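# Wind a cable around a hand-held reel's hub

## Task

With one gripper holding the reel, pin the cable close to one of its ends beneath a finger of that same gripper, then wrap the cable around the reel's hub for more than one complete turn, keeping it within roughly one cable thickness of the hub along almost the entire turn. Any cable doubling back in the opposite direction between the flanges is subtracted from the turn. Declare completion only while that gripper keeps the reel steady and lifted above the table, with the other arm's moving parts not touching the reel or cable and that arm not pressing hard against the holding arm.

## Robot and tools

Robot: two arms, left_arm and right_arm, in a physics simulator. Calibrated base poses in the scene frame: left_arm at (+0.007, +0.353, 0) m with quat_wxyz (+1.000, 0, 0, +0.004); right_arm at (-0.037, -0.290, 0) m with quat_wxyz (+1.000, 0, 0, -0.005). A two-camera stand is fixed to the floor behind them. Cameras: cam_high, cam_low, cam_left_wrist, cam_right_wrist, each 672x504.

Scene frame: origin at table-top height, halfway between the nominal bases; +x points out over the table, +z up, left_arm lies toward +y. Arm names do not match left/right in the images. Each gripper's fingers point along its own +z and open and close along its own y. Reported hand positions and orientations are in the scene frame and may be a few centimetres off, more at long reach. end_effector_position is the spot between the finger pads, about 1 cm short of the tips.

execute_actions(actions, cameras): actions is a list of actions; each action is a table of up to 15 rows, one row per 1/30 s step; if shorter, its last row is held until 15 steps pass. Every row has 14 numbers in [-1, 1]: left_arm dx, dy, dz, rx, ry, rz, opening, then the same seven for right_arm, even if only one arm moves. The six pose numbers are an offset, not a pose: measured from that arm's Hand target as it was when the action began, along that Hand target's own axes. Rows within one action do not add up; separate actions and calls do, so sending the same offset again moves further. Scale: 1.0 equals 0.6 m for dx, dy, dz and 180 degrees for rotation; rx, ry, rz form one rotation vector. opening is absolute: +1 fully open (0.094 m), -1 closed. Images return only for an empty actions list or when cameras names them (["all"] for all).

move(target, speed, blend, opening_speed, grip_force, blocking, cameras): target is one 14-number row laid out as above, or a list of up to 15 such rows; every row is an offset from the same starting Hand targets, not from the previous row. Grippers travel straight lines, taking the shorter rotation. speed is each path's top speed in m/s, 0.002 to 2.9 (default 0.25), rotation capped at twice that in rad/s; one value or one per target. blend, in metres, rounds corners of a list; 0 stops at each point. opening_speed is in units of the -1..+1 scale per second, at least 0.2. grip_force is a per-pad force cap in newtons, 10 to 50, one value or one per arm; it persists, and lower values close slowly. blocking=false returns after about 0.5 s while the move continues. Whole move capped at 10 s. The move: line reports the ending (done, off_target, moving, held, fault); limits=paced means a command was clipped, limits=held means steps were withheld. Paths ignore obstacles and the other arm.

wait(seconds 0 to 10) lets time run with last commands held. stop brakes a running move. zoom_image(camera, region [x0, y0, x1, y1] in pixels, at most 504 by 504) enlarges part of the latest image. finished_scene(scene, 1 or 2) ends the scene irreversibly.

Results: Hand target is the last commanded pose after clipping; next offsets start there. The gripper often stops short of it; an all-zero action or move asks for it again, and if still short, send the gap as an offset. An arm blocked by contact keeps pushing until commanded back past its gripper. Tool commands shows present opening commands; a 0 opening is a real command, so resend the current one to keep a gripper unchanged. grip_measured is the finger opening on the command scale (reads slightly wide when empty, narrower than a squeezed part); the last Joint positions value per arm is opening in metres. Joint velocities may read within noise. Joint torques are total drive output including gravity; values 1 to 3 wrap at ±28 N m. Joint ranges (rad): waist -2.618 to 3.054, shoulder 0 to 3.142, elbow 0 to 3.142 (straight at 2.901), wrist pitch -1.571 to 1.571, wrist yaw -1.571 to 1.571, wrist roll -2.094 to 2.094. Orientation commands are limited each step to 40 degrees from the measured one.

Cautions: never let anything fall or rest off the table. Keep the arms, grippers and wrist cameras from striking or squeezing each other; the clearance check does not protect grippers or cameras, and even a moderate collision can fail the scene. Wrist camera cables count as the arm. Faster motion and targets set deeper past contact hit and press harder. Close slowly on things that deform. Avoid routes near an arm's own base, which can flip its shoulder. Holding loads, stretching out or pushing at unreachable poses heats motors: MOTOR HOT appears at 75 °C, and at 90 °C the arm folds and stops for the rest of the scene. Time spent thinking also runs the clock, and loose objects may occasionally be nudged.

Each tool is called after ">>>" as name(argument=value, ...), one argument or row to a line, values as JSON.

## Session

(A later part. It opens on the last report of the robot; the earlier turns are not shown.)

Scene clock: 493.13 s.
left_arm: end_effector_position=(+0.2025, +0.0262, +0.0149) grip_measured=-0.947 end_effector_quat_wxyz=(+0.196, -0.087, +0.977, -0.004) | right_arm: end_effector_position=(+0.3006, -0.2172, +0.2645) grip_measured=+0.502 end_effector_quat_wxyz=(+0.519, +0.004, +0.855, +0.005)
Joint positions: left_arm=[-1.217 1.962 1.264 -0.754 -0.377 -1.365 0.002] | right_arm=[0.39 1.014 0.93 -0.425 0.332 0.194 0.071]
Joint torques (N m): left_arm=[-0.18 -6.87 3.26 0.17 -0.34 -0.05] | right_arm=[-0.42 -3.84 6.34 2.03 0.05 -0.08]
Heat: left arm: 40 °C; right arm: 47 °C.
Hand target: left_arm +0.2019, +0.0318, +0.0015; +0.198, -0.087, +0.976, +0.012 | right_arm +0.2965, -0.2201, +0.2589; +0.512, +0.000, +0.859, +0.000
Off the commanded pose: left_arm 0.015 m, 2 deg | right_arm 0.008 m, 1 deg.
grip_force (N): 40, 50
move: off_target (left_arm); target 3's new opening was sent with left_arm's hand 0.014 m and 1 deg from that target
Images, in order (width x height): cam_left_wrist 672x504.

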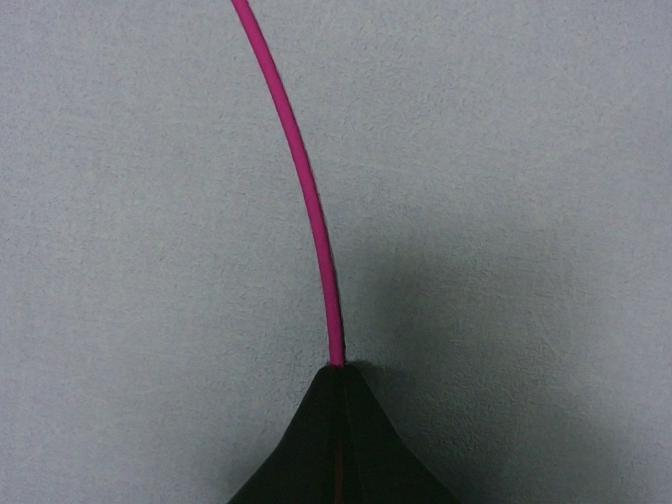

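>>> move(
  target=[
    [-0.083,0.031,-0.182,0.06,-0.03,0.06,-1,0,0,0,0,0,0,0.5],
    [-0.368,-0.0908,-0.419,0.3514,-0.1803,0.3687,-1,0,0,0,0,0,0,0.5],
  ],
  speed=0.15,
  blend=[0.03,0],
  cameras=["all"],
)

Scene clock: 515.00 s.
left_arm: end_effector_position=(+0.3117, +0.0031, +0.3072) grip_measured=-0.948 end_effector_quat_wxyz=(+0.402, +0.537, +0.659, -0.341) | right_arm: end_effector_position=(+0.3006, -0.2172, +0.2645) grip_measured=+0.502 end_effector_quat_wxyz=(+0.519, +0.004, +0.855, +0.005)
Joint positions: left_arm=[-0.619 1.606 1.546 -0.548 0.678 0.392 0.002] | right_arm=[0.39 1.014 0.93 -0.425 0.332 0.194 0.071]
Joint torques (N m): left_arm=[0.42 -6.16 9.7 1 0.51 0.11] | right_arm=[-0.47 -3.84 6.32 2.03 0.07 -0.07]
Heat: left arm: 39 °C; right arm: 48 °C.
Hand target: left_arm +0.3146, -0.0004, +0.3195; +0.411, +0.543, +0.646, -0.345 | right_arm +0.2965, -0.2201, +0.2589; +0.512, +0.000, +0.859, +0.000
Off the commanded pose: left_arm 0.013 m, 2 deg | right_arm 0.008 m, 1 deg.
grip_force (N): 40, 50
move: off_target (left_arm)

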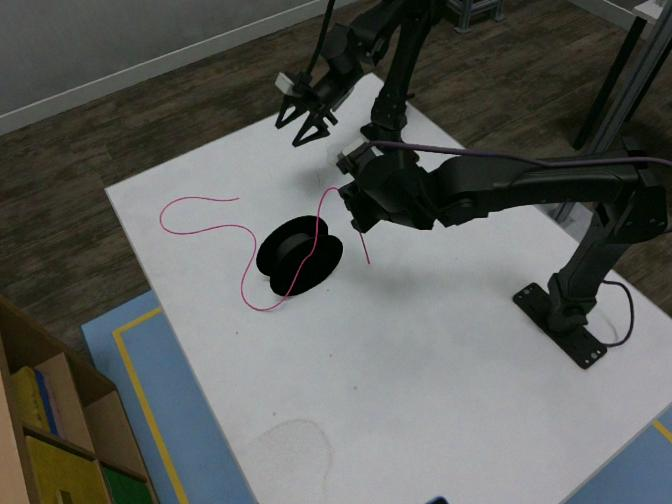

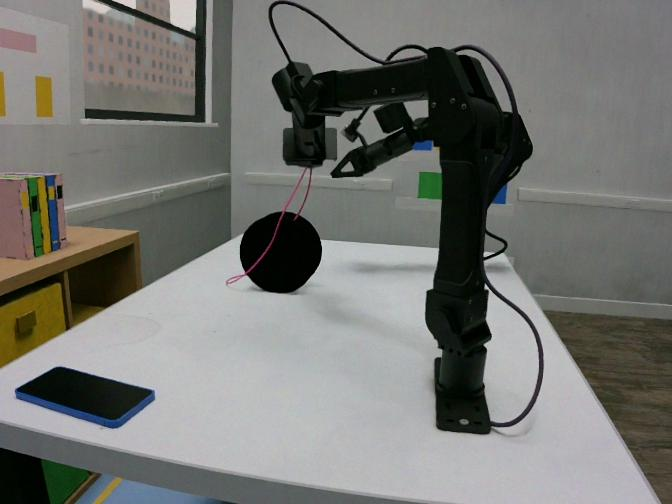

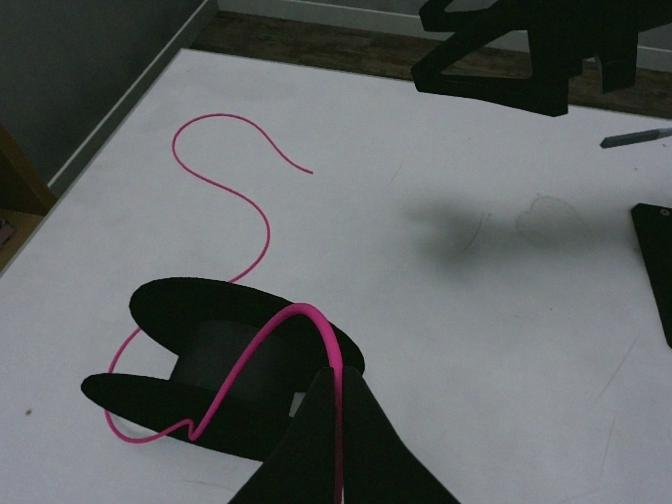

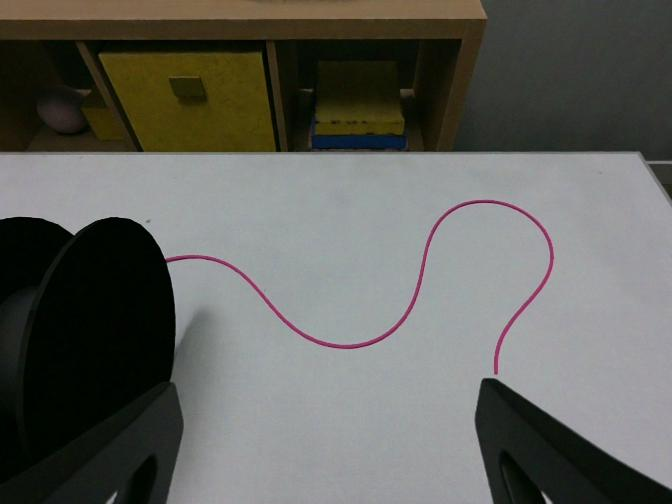

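>>> move(
  target=[0.0853,0.0003,0.1013,0,0,0,-1,0,0,0,0,0,0,0.5],
  speed=0.1,
  cameras=["cam_left_wrist","cam_low","cam_high","cam_right_wrist"],
)

>>> zoom_image(
  camera="cam_high",
  region=[220, 150, 400, 330],
)

Scene clock: 550.73 s.
left_arm: end_effector_position=(+0.3187, -0.0292, +0.2505) grip_measured=-0.948 end_effector_quat_wxyz=(+0.408, +0.544, +0.648, -0.344) | right_arm: end_effector_position=(+0.3006, -0.2172, +0.2645) grip_measured=+0.502 end_effector_quat_wxyz=(+0.519, +0.004, +0.855, +0.005)
Joint positions: left_arm=[-0.675 1.682 1.384 -0.273 0.646 0.367 0.002] | right_arm=[0.39 1.014 0.93 -0.425 0.332 0.194 0.071]
Joint torques (N m): left_arm=[-0.38 -7.34 5.55 1.38 0.22 -0.04] | right_arm=[-0.44 -3.84 6.32 2.04 0.05 -0.08]
Heat: left arm: 41 °C; right arm: 48 °C.
Hand target: left_arm +0.3206, -0.0333, +0.2473; +0.411, +0.543, +0.646, -0.345 | right_arm +0.2965, -0.2201, +0.2589; +0.512, +0.000, +0.859, +0.000
Off the commanded pose: left_arm 0.005 m, 1 deg | right_arm 0.008 m, 1 deg.
grip_force (N): 40, 50
move: done

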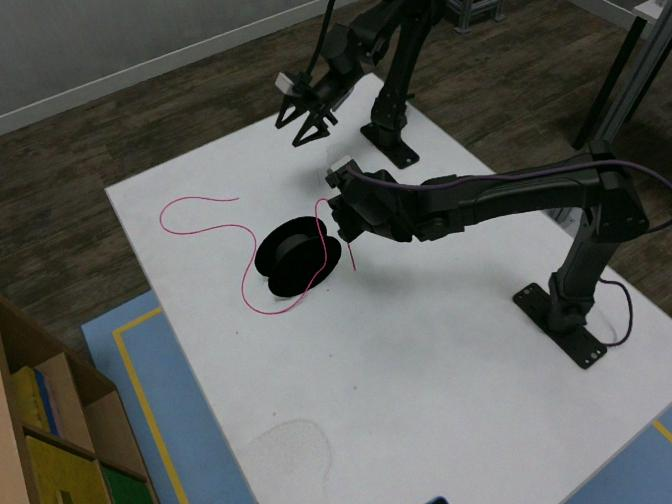

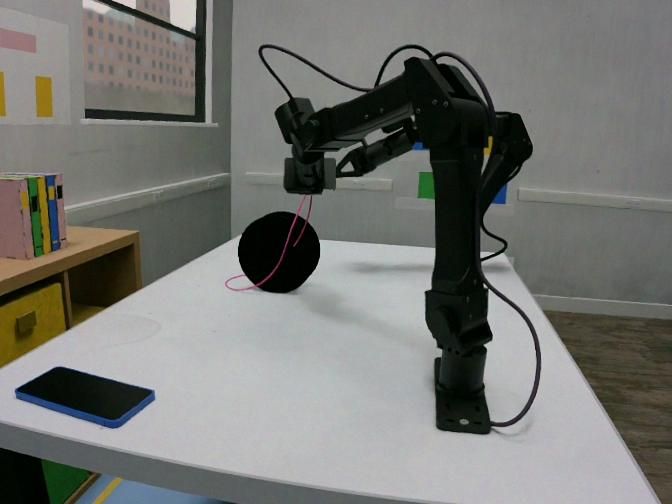

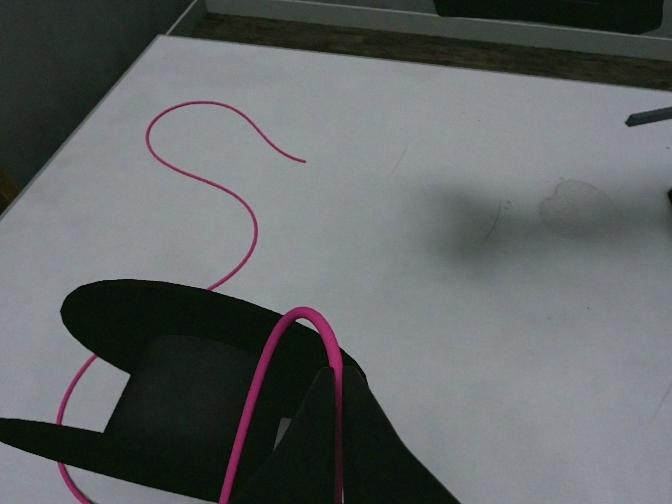

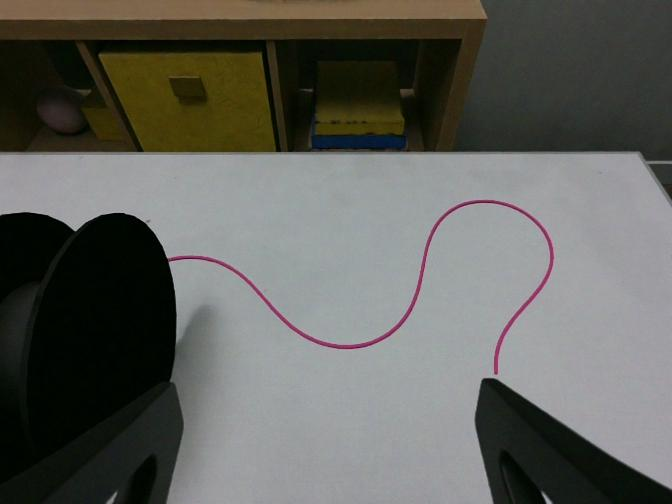

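Scaled by 2.800.

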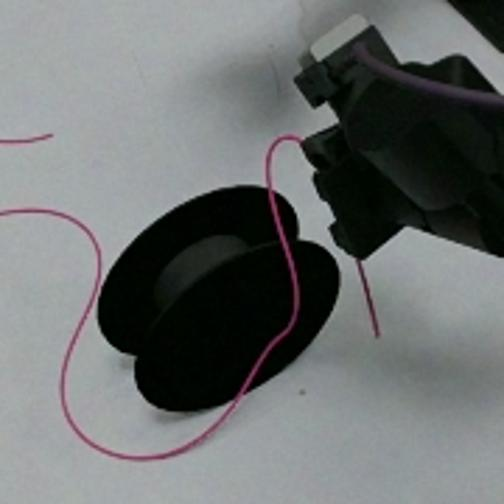

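>>> move(
  target=[0,0,0,0,-0.15,0,-1,0,0,0,0,0,0,0.5],
  speed=0.2,
  cameras=["cam_left_wrist","cam_low","cam_high"],
)

>>> zoom_image(
  camera="cam_high",
  region=[220, 150, 400, 330],
)

>>> zoom_image(
  camera="cam_low",
  region=[210, 140, 370, 300],
)

Scene clock: 577.33 s.
left_arm: end_effector_position=(+0.3194, -0.0333, +0.2528) grip_measured=-0.948 end_effector_quat_wxyz=(+0.551, +0.448, +0.533, -0.460) | right_arm: end_effector_position=(+0.3006, -0.2172, +0.2645) grip_measured=+0.502 end_effector_quat_wxyz=(+0.519, +0.004, +0.855, +0.005)
Joint positions: left_arm=[-0.651 1.745 0.946 0.839 0.751 -0.024 0.002] | right_arm=[0.39 1.014 0.93 -0.425 0.332 0.194 0.071]
Joint torques (N m): left_arm=[0.35 -6.64 4.81 1.49 0.11 -0.05] | right_arm=[-0.47 -3.85 6.32 2.04 0.06 -0.08]
Heat: left arm: 40 °C; right arm: 48 °C.
Hand target: left_arm +0.3207, -0.0332, +0.2473; +0.551, +0.447, +0.532, -0.462 | right_arm +0.2965, -0.2201, +0.2589; +0.512, +0.000, +0.859, +0.000
Off the commanded pose: left_arm 0.006 m, 0 deg | right_arm 0.008 m, 1 deg.
grip_force (N): 40, 50
move: done
Images, in order (width x height): cam_high 672x504, cam_low 672x504, cam_left_wrist 672x504.

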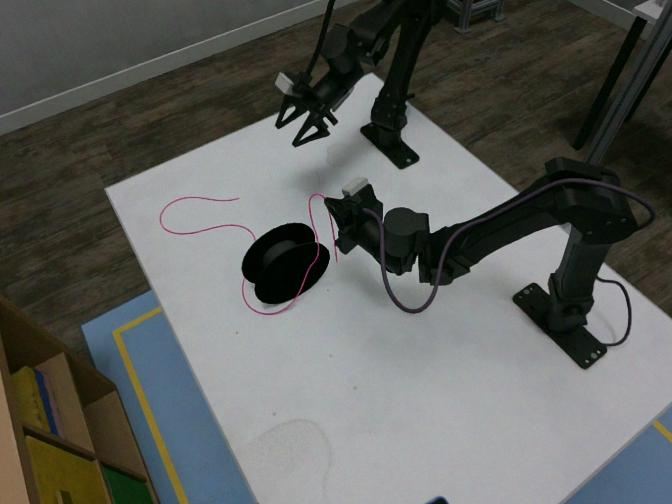

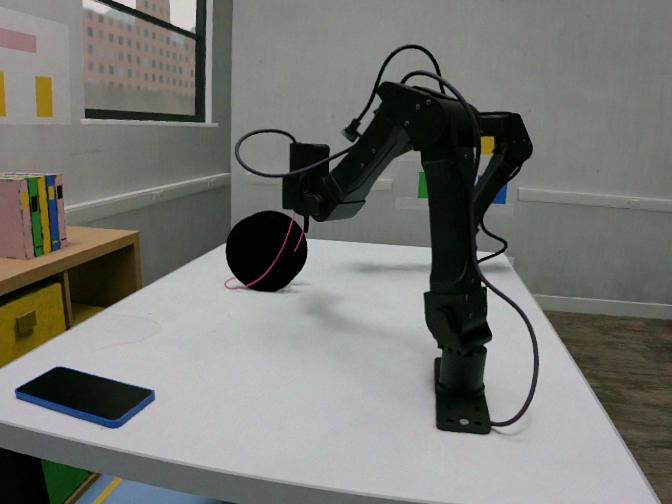

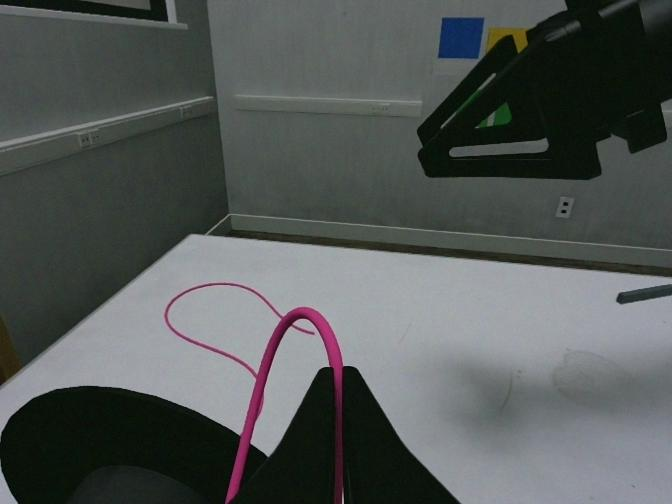

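Scaled by 2.800.

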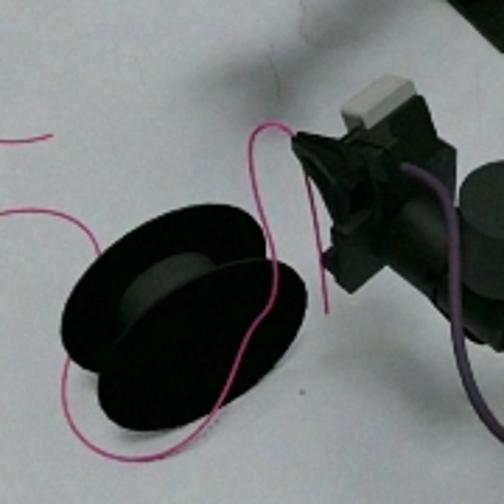

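Scaled by 3.150.

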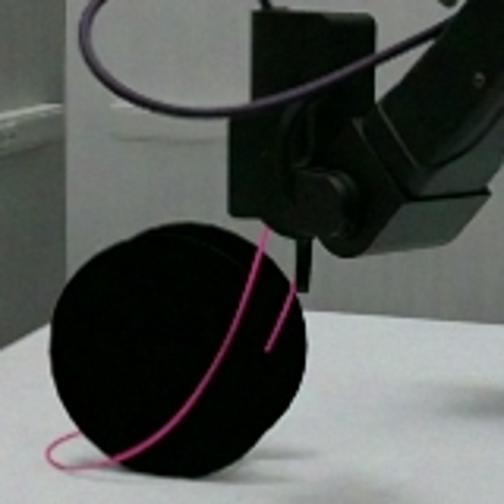

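>>> move(
  target=[-0.13,0,-0.15,0,0,0,-1,0,0,0,0,0,0,0.5],
  speed=0.15,
  cameras=["cam_left_wrist","cam_low","cam_high","cam_right_wrist"],
)

Scene clock: 606.50 s.
left_arm: end_effector_position=(+0.3112, +0.0543, +0.3120) grip_measured=-0.948 end_effector_quat_wxyz=(+0.544, +0.444, +0.541, -0.463) | right_arm: end_effector_position=(+0.3006, -0.2172, +0.2645) grip_measured=+0.502 end_effector_quat_wxyz=(+0.519, +0.004, +0.855, +0.005)
Joint positions: left_arm=[-0.431 1.444 0.903 0.576 0.967 -0.047 0.002] | right_arm=[0.39 1.014 0.93 -0.425 0.332 0.194 0.071]
Joint torques (N m): left_arm=[0.36 -8.7 5.72 1.05 0.14 0] | right_arm=[-0.43 -3.82 6.31 2.04 0.06 -0.08]
Heat: left arm: 43 °C; right arm: 48 °C.
Hand target: left_arm +0.3046, +0.0580, +0.3222; +0.551, +0.447, +0.532, -0.462 | right_arm +0.2965, -0.2201, +0.2589; +0.512, +0.000, +0.859, +0.000
Off the commanded pose: left_arm 0.013 m, 1 deg | right_arm 0.008 m, 1 deg.
grip_force (N): 40, 50
move: off_target (left_arm)

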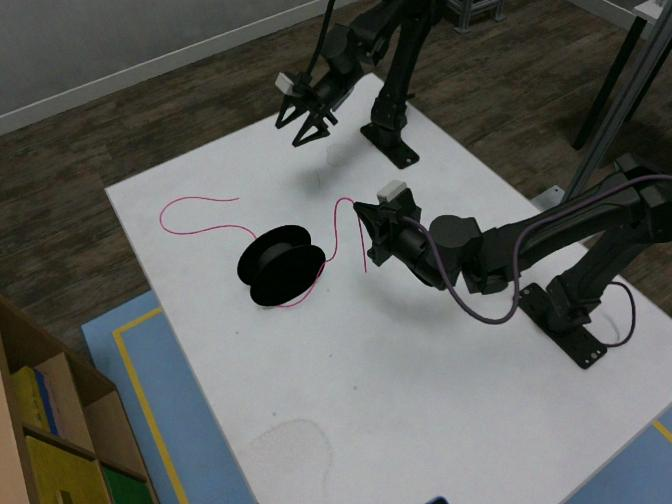

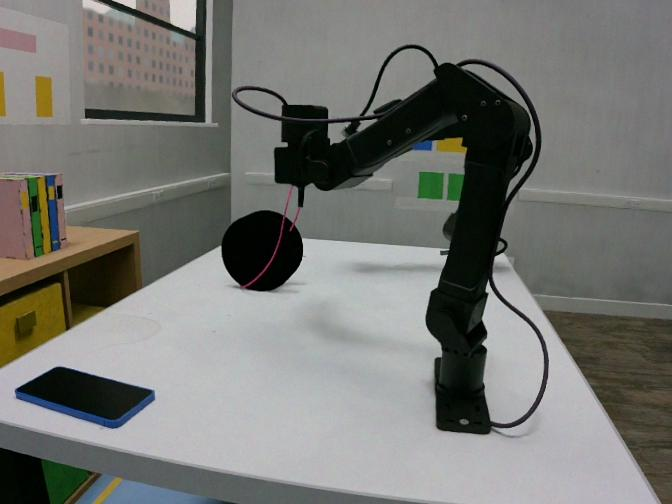

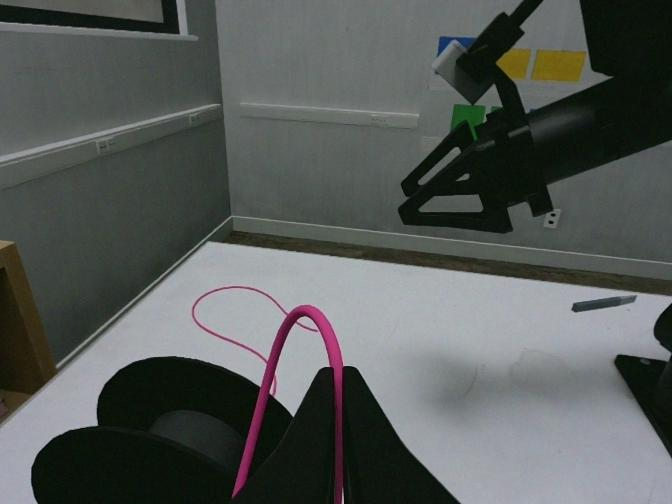

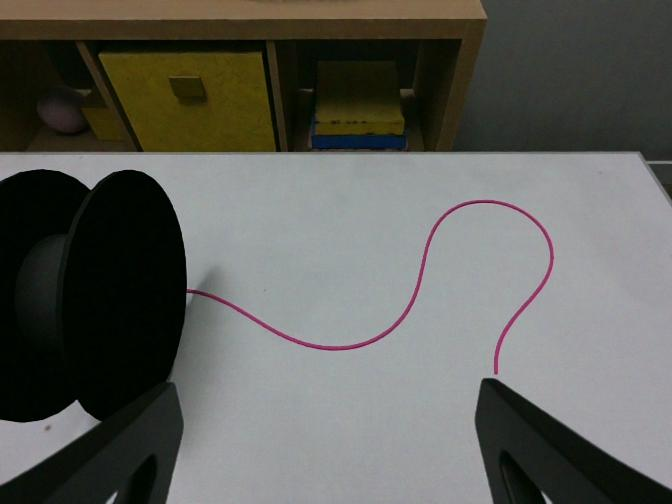

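>>> move(
  target=[0,0,0,0,0,0,-1,0.2558,0.26,0.0843,0,-0.1133,0,0.2],
  speed=0.2,
  cameras=["cam_low","cam_high","cam_right_wrist"],
)

Scene clock: 627.07 s.
left_arm: end_effector_position=(+0.3112, +0.0543, +0.3119) grip_measured=-0.948 end_effector_quat_wxyz=(+0.544, +0.444, +0.542, -0.463) | right_arm: end_effector_position=(+0.2691, -0.0608, +0.1078) grip_measured=+0.202 end_effector_quat_wxyz=(+0.658, +0.005, +0.753, +0.010)
Joint positions: left_arm=[-0.431 1.444 0.903 0.576 0.967 -0.047 0.002] | right_arm=[1.068 1.799 0.451 1.085 1.034 0.248 0.056]
Joint torques (N m): left_arm=[0.36 -8.69 5.7 1.05 0.15 0] | right_arm=[-0.01 -5.24 3.34 2.21 0.23 -0.07]
Heat: left arm: 42 °C; right arm: 48 °C.
Hand target: left_arm +0.3046, +0.0580, +0.3222; +0.551, +0.447, +0.532, -0.462 | right_arm +0.2681, -0.0640, +0.0999; +0.656, +0.000, +0.755, +0.000
Off the commanded pose: left_arm 0.013 m, 1 deg | right_arm 0.009 m, 1 deg.
grip_force (N): 40, 50
move: off_target (left_arm)
Images, in order (width x height): cam_high 672x504, cam_low 672x504, cam_right_wrist 672x504.

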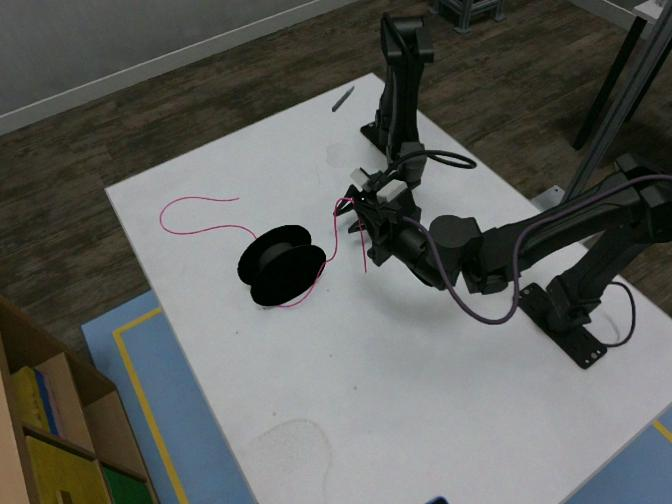

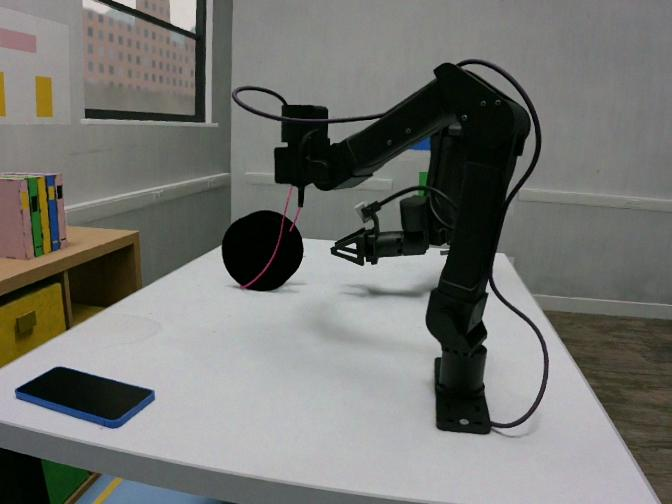

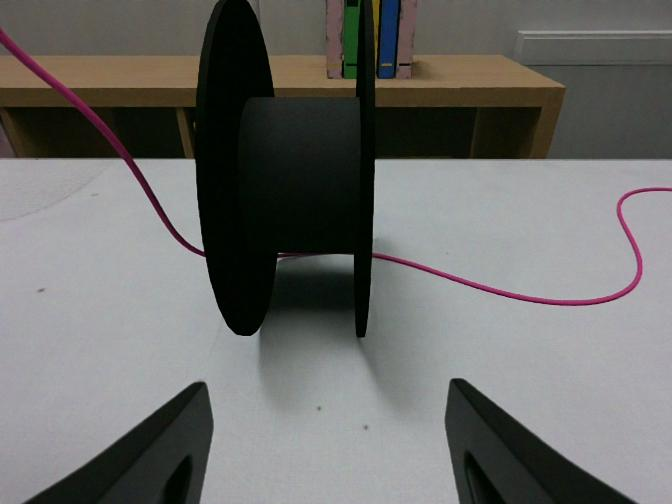

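>>> move(
  target=[0,0,0,0,0,0,-1,-0.008,-0.0142,0.08,0,0,0,0.2],
  speed=0.1,
  cameras=["cam_right_wrist"],
)

Scene clock: 638.77 s.
left_arm: end_effector_position=(+0.3112, +0.0543, +0.3119) grip_measured=-0.948 end_effector_quat_wxyz=(+0.544, +0.444, +0.542, -0.463) | right_arm: end_effector_position=(+0.3131, -0.0770, +0.1002) grip_measured=+0.202 end_effector_quat_wxyz=(+0.655, +0.003, +0.756, -0.004)
Joint positions: left_arm=[-0.431 1.444 0.903 0.576 0.967 -0.047 0.002] | right_arm=[0.903 1.874 0.501 1.144 0.89 0.176 0.056]
Joint torques (N m): left_arm=[0.35 -8.69 5.71 1.05 0.14 0] | right_arm=[-0.2 -5.72 5.27 2.36 0.05 0.01]
Heat: left arm: 42 °C; right arm: 47 °C.
Hand target: left_arm +0.3046, +0.0580, +0.3222; +0.551, +0.447, +0.532, -0.462 | right_arm +0.3163, -0.0727, +0.0979; +0.656, +0.000, +0.755, +0.000
Off the commanded pose: left_arm 0.013 m, 1 deg | right_arm 0.006 m, 1 deg.
grip_force (N): 40, 50
move: off_target (left_arm)
Images, in order (width x height): cam_right_wrist 672x504.

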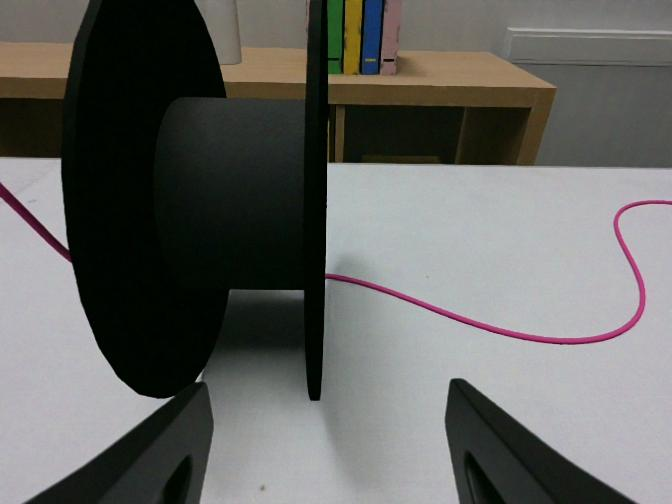

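>>> move(
  target=[0,0,0,0,0,0,-1,-0.005,0.004,0.06,0,0,0,0.2],
  speed=0.08,
  cameras=["cam_right_wrist","cam_low","cam_high"],
)

Scene clock: 663.47 s.
left_arm: end_effector_position=(+0.3112, +0.0543, +0.3119) grip_measured=-0.948 end_effector_quat_wxyz=(+0.544, +0.444, +0.542, -0.463) | right_arm: end_effector_position=(+0.3489, -0.0737, +0.1017) grip_measured=+0.202 end_effector_quat_wxyz=(+0.658, +0.006, +0.753, +0.000)
Joint positions: left_arm=[-0.431 1.444 0.903 0.576 0.967 -0.047 0.002] | right_arm=[0.817 1.945 0.605 1.144 0.806 0.149 0.056]
Joint torques (N m): left_arm=[0.36 -8.7 5.7 1.05 0.14 0] | right_arm=[-0.28 -6.41 5.52 2.27 -0.01 -0.05]
Heat: left arm: 42 °C; right arm: 49 °C.
Hand target: left_arm +0.3046, +0.0580, +0.3222; +0.551, +0.447, +0.532, -0.462 | right_arm +0.3524, -0.0703, +0.0959; +0.656, +0.000, +0.755, +0.000
Off the commanded pose: left_arm 0.013 m, 1 deg | right_arm 0.008 m, 1 deg.
grip_force (N): 40, 50
move: off_target (left_arm)
Images, in order (width x height): cam_high 672x504, cam_low 672x504, cam_right_wrist 672x504.

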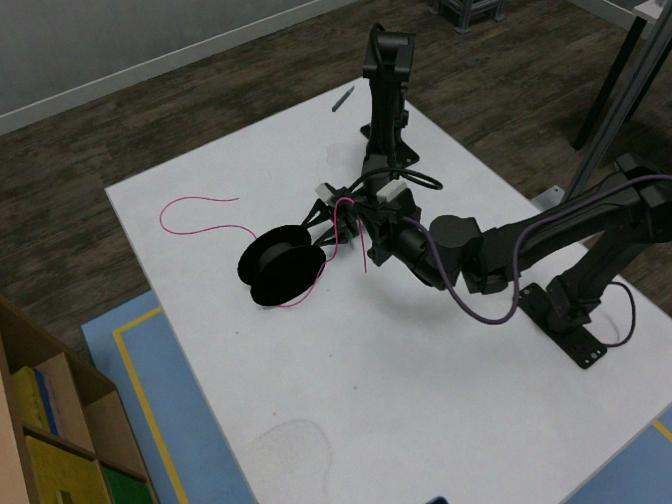

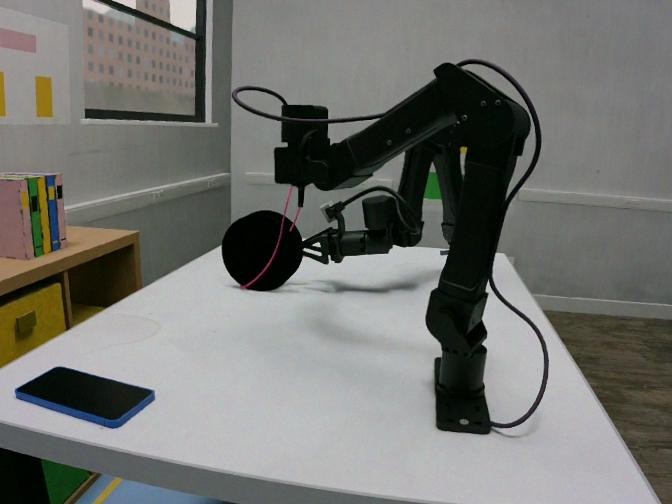

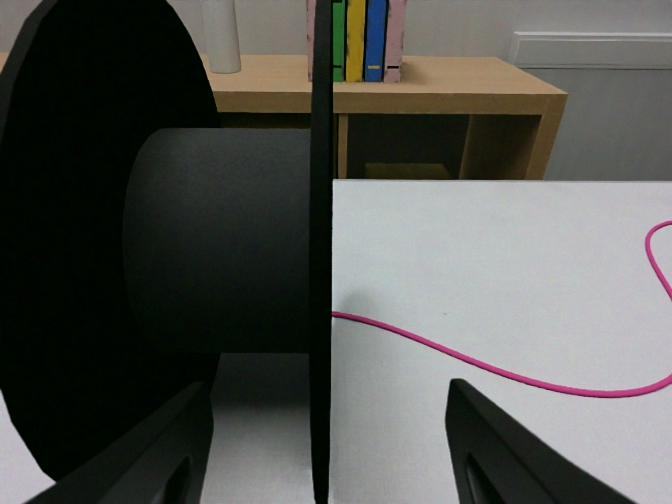

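>>> move(
  target=[0,0,0,0,0,0,-1,0.003,0.0,0.05,0,0,0,0.2],
  speed=0.08,
  cameras=["cam_right_wrist","cam_low"],
)

Scene clock: 679.10 s.
left_arm: end_effector_position=(+0.3112, +0.0543, +0.3119) grip_measured=-0.948 end_effector_quat_wxyz=(+0.544, +0.444, +0.542, -0.463) | right_arm: end_effector_position=(+0.3781, -0.0736, +0.0969) grip_measured=+0.202 end_effector_quat_wxyz=(+0.658, +0.007, +0.753, +0.000)
Joint positions: left_arm=[-0.431 1.444 0.903 0.576 0.967 -0.047 0.002] | right_arm=[0.752 2.018 0.692 1.144 0.742 0.132 0.056]
Joint torques (N m): left_arm=[0.34 -8.7 5.71 1.06 0.14 -0.01] | right_arm=[-0.28 -7.01 5.68 2.29 -0.04 -0.05]
Heat: left arm: 42 °C; right arm: 50 °C.
Hand target: left_arm +0.3046, +0.0580, +0.3222; +0.551, +0.447, +0.532, -0.462 | right_arm +0.3818, -0.0703, +0.0898; +0.656, +0.000, +0.755, +0.000
Off the commanded pose: left_arm 0.013 m, 1 deg | right_arm 0.009 m, 1 deg.
grip_force (N): 40, 50
move: off_target (left_arm)
Images, in order (width x height): cam_low 672x504, cam_right_wrist 672x504.

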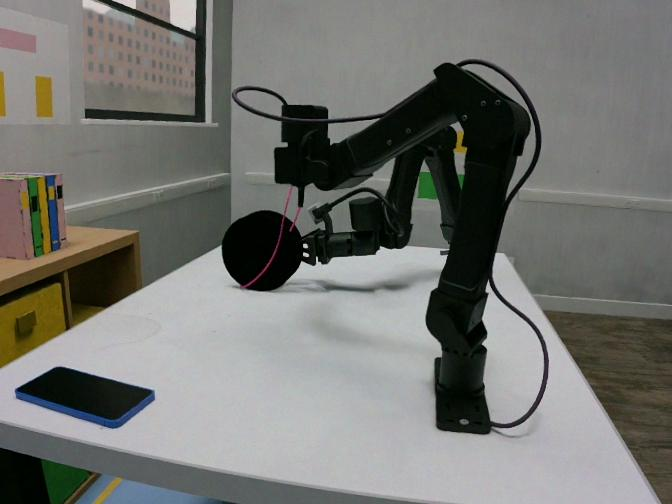

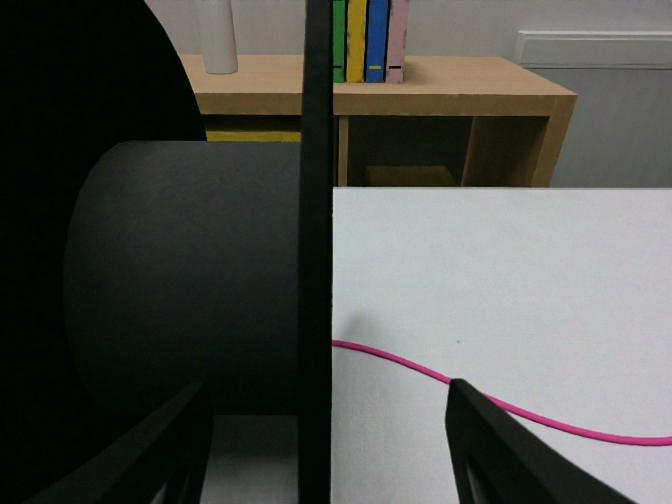

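>>> move(
  target=[0.0428,0.0802,0.1718,0,0,0,-1,0,0,0,0,0,0,0.2],
  speed=0.12,
  cameras=["all"],
)

>>> zoom_image(
  camera="cam_high",
  region=[220, 150, 400, 330],
)

Scene clock: 695.20 s.
left_arm: end_effector_position=(+0.3634, -0.0309, +0.2849) grip_measured=-0.948 end_effector_quat_wxyz=(+0.528, +0.444, +0.551, -0.469) | right_arm: end_effector_position=(+0.3781, -0.0734, +0.0969) grip_measured=+0.202 end_effector_quat_wxyz=(+0.658, +0.006, +0.753, +0.000)
Joint positions: left_arm=[-0.574 1.801 1.194 0.605 0.838 -0.047 0.002] | right_arm=[0.752 2.018 0.692 1.144 0.742 0.132 0.056]
Joint torques (N m): left_arm=[-0.29 -7.86 9.43 1.39 -0.06 0.12] | right_arm=[-0.31 -6.98 5.7 2.3 -0.06 -0.04]
Heat: left arm: 43 °C; right arm: 50 °C.
Hand target: left_arm +0.3700, -0.0361, +0.3001; +0.551, +0.447, +0.532, -0.462 | right_arm +0.3818, -0.0703, +0.0898; +0.656, +0.000, +0.755, +0.000
Off the commanded pose: left_arm 0.017 m, 4 deg | right_arm 0.009 m, 1 deg.
grip_force (N): 40, 50
move: off_target (left_arm)

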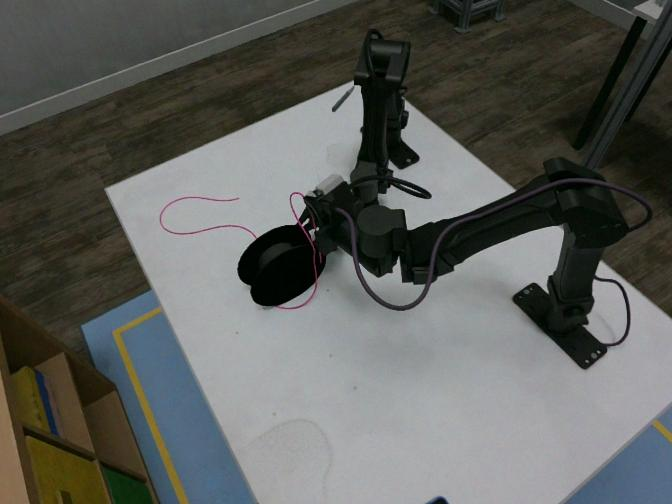

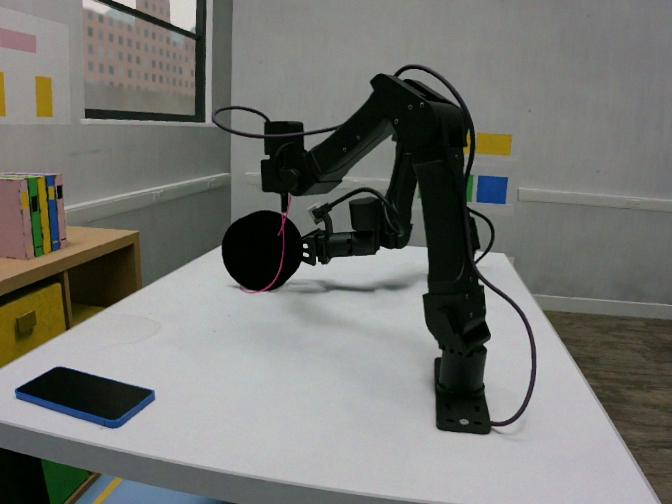

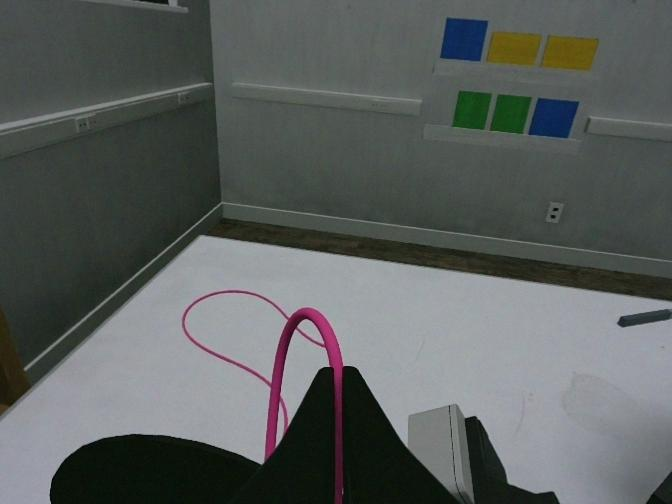

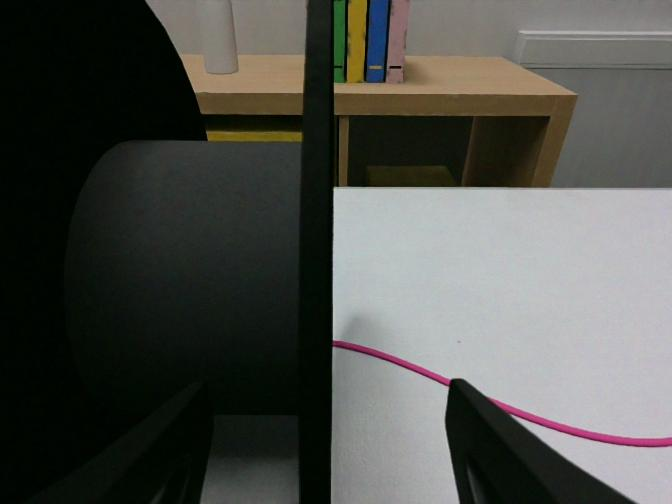

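Scaled by 2.800.

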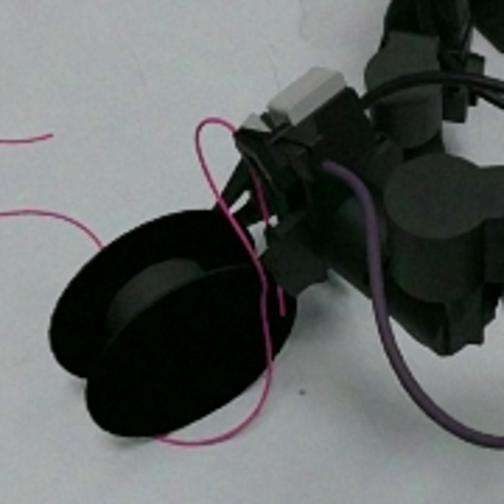

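>>> move(
  target=[0.0033,0.0458,0.0943,0,0,0,-1,0,0,0,0,0,0,0.2],
  speed=0.08,
  cameras=["all"],
)

>>> zoom_image(
  camera="cam_low",
  region=[200, 110, 400, 310],
)

Scene clock: 726.43 s.
left_arm: end_effector_position=(+0.4012, -0.0815, +0.2933) grip_measured=-0.948 end_effector_quat_wxyz=(+0.540, +0.445, +0.540, -0.468) | right_arm: end_effector_position=(+0.3781, -0.0734, +0.0969) grip_measured=+0.202 end_effector_quat_wxyz=(+0.658, +0.006, +0.753, +0.000)
Joint positions: left_arm=[-0.624 2.012 1.492 0.55 0.787 -0.046 0.002] | right_arm=[0.752 2.018 0.692 1.144 0.742 0.132 0.056]
Joint torques (N m): left_arm=[-0.38 -9.52 9.7 1.2 -0.07 0.13] | right_arm=[-0.32 -7.04 5.72 2.29 -0.06 -0.05]
Heat: left arm: 44 °C; right arm: 50 °C.
Hand target: left_arm +0.4067, -0.0871, +0.3003; +0.551, +0.447, +0.532, -0.462 | right_arm +0.3818, -0.0703, +0.0898; +0.656, +0.000, +0.755, +0.000
Off the commanded pose: left_arm 0.010 m, 2 deg | right_arm 0.009 m, 1 deg.
grip_force (N): 40, 50
move: done

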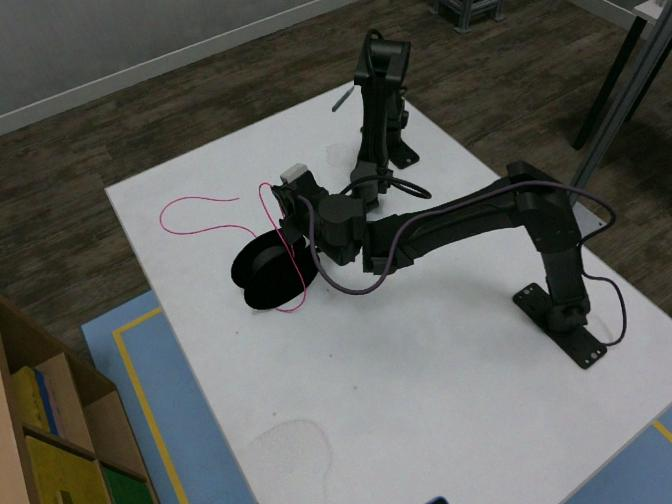

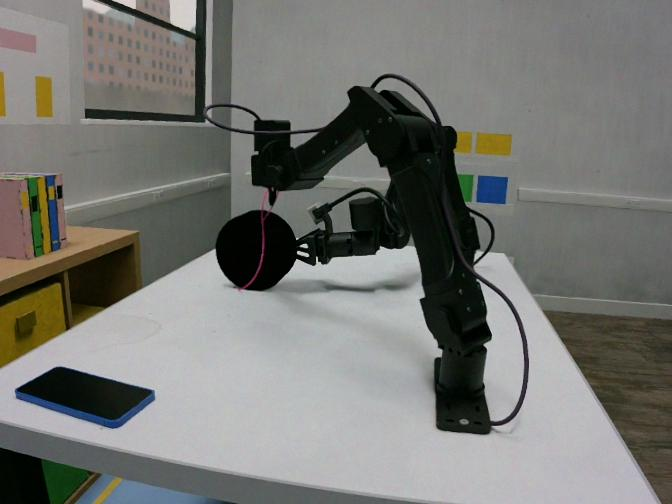

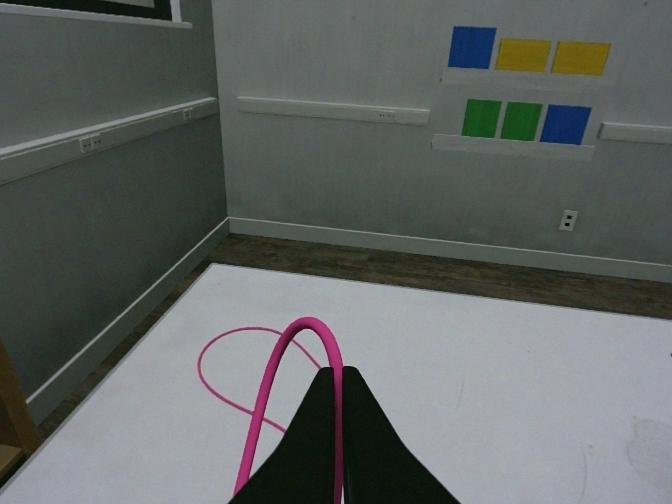

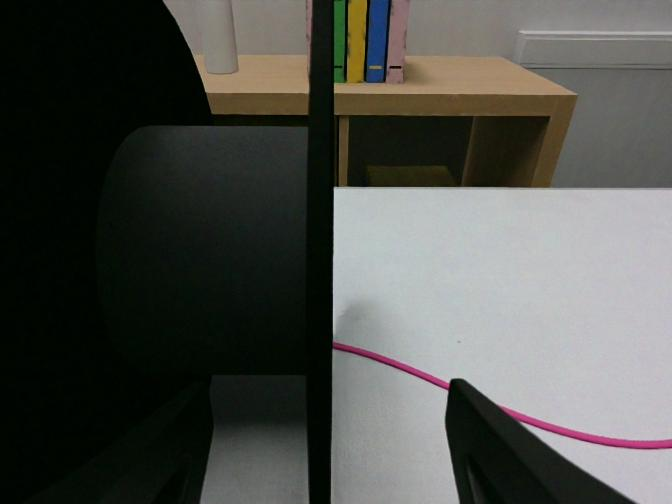

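Scaled by 2.520.

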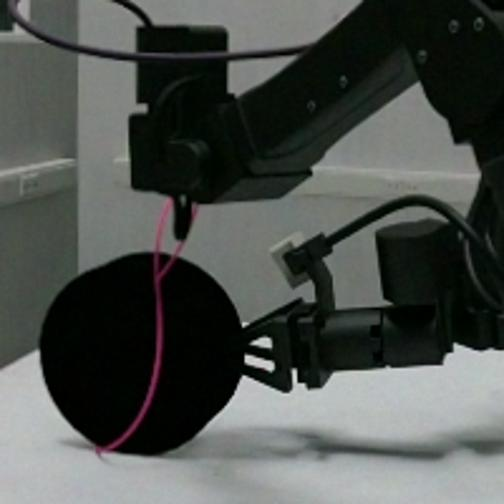

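>>> zoom_image(
  camera="cam_low",
  region=[235, 175, 305, 245],
)

>>> zoom_image(
  camera="cam_high",
  region=[230, 160, 340, 320],
)

Scaled by 7.200.

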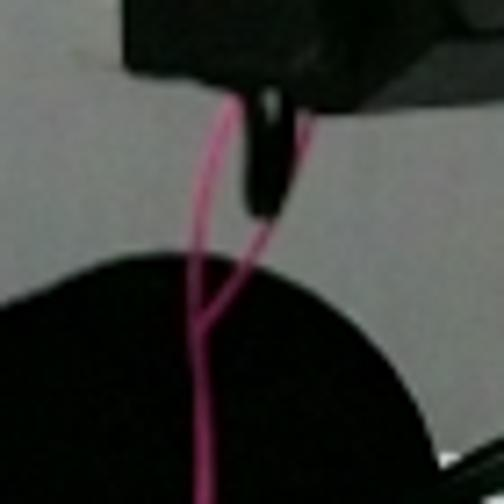

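Scaled by 3.150.

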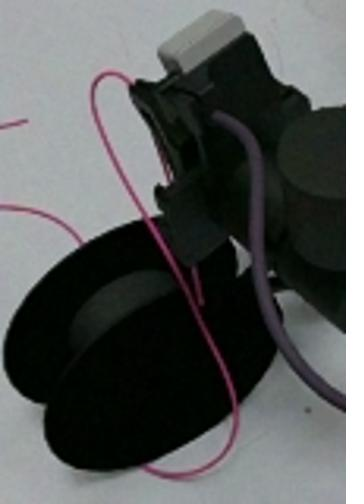

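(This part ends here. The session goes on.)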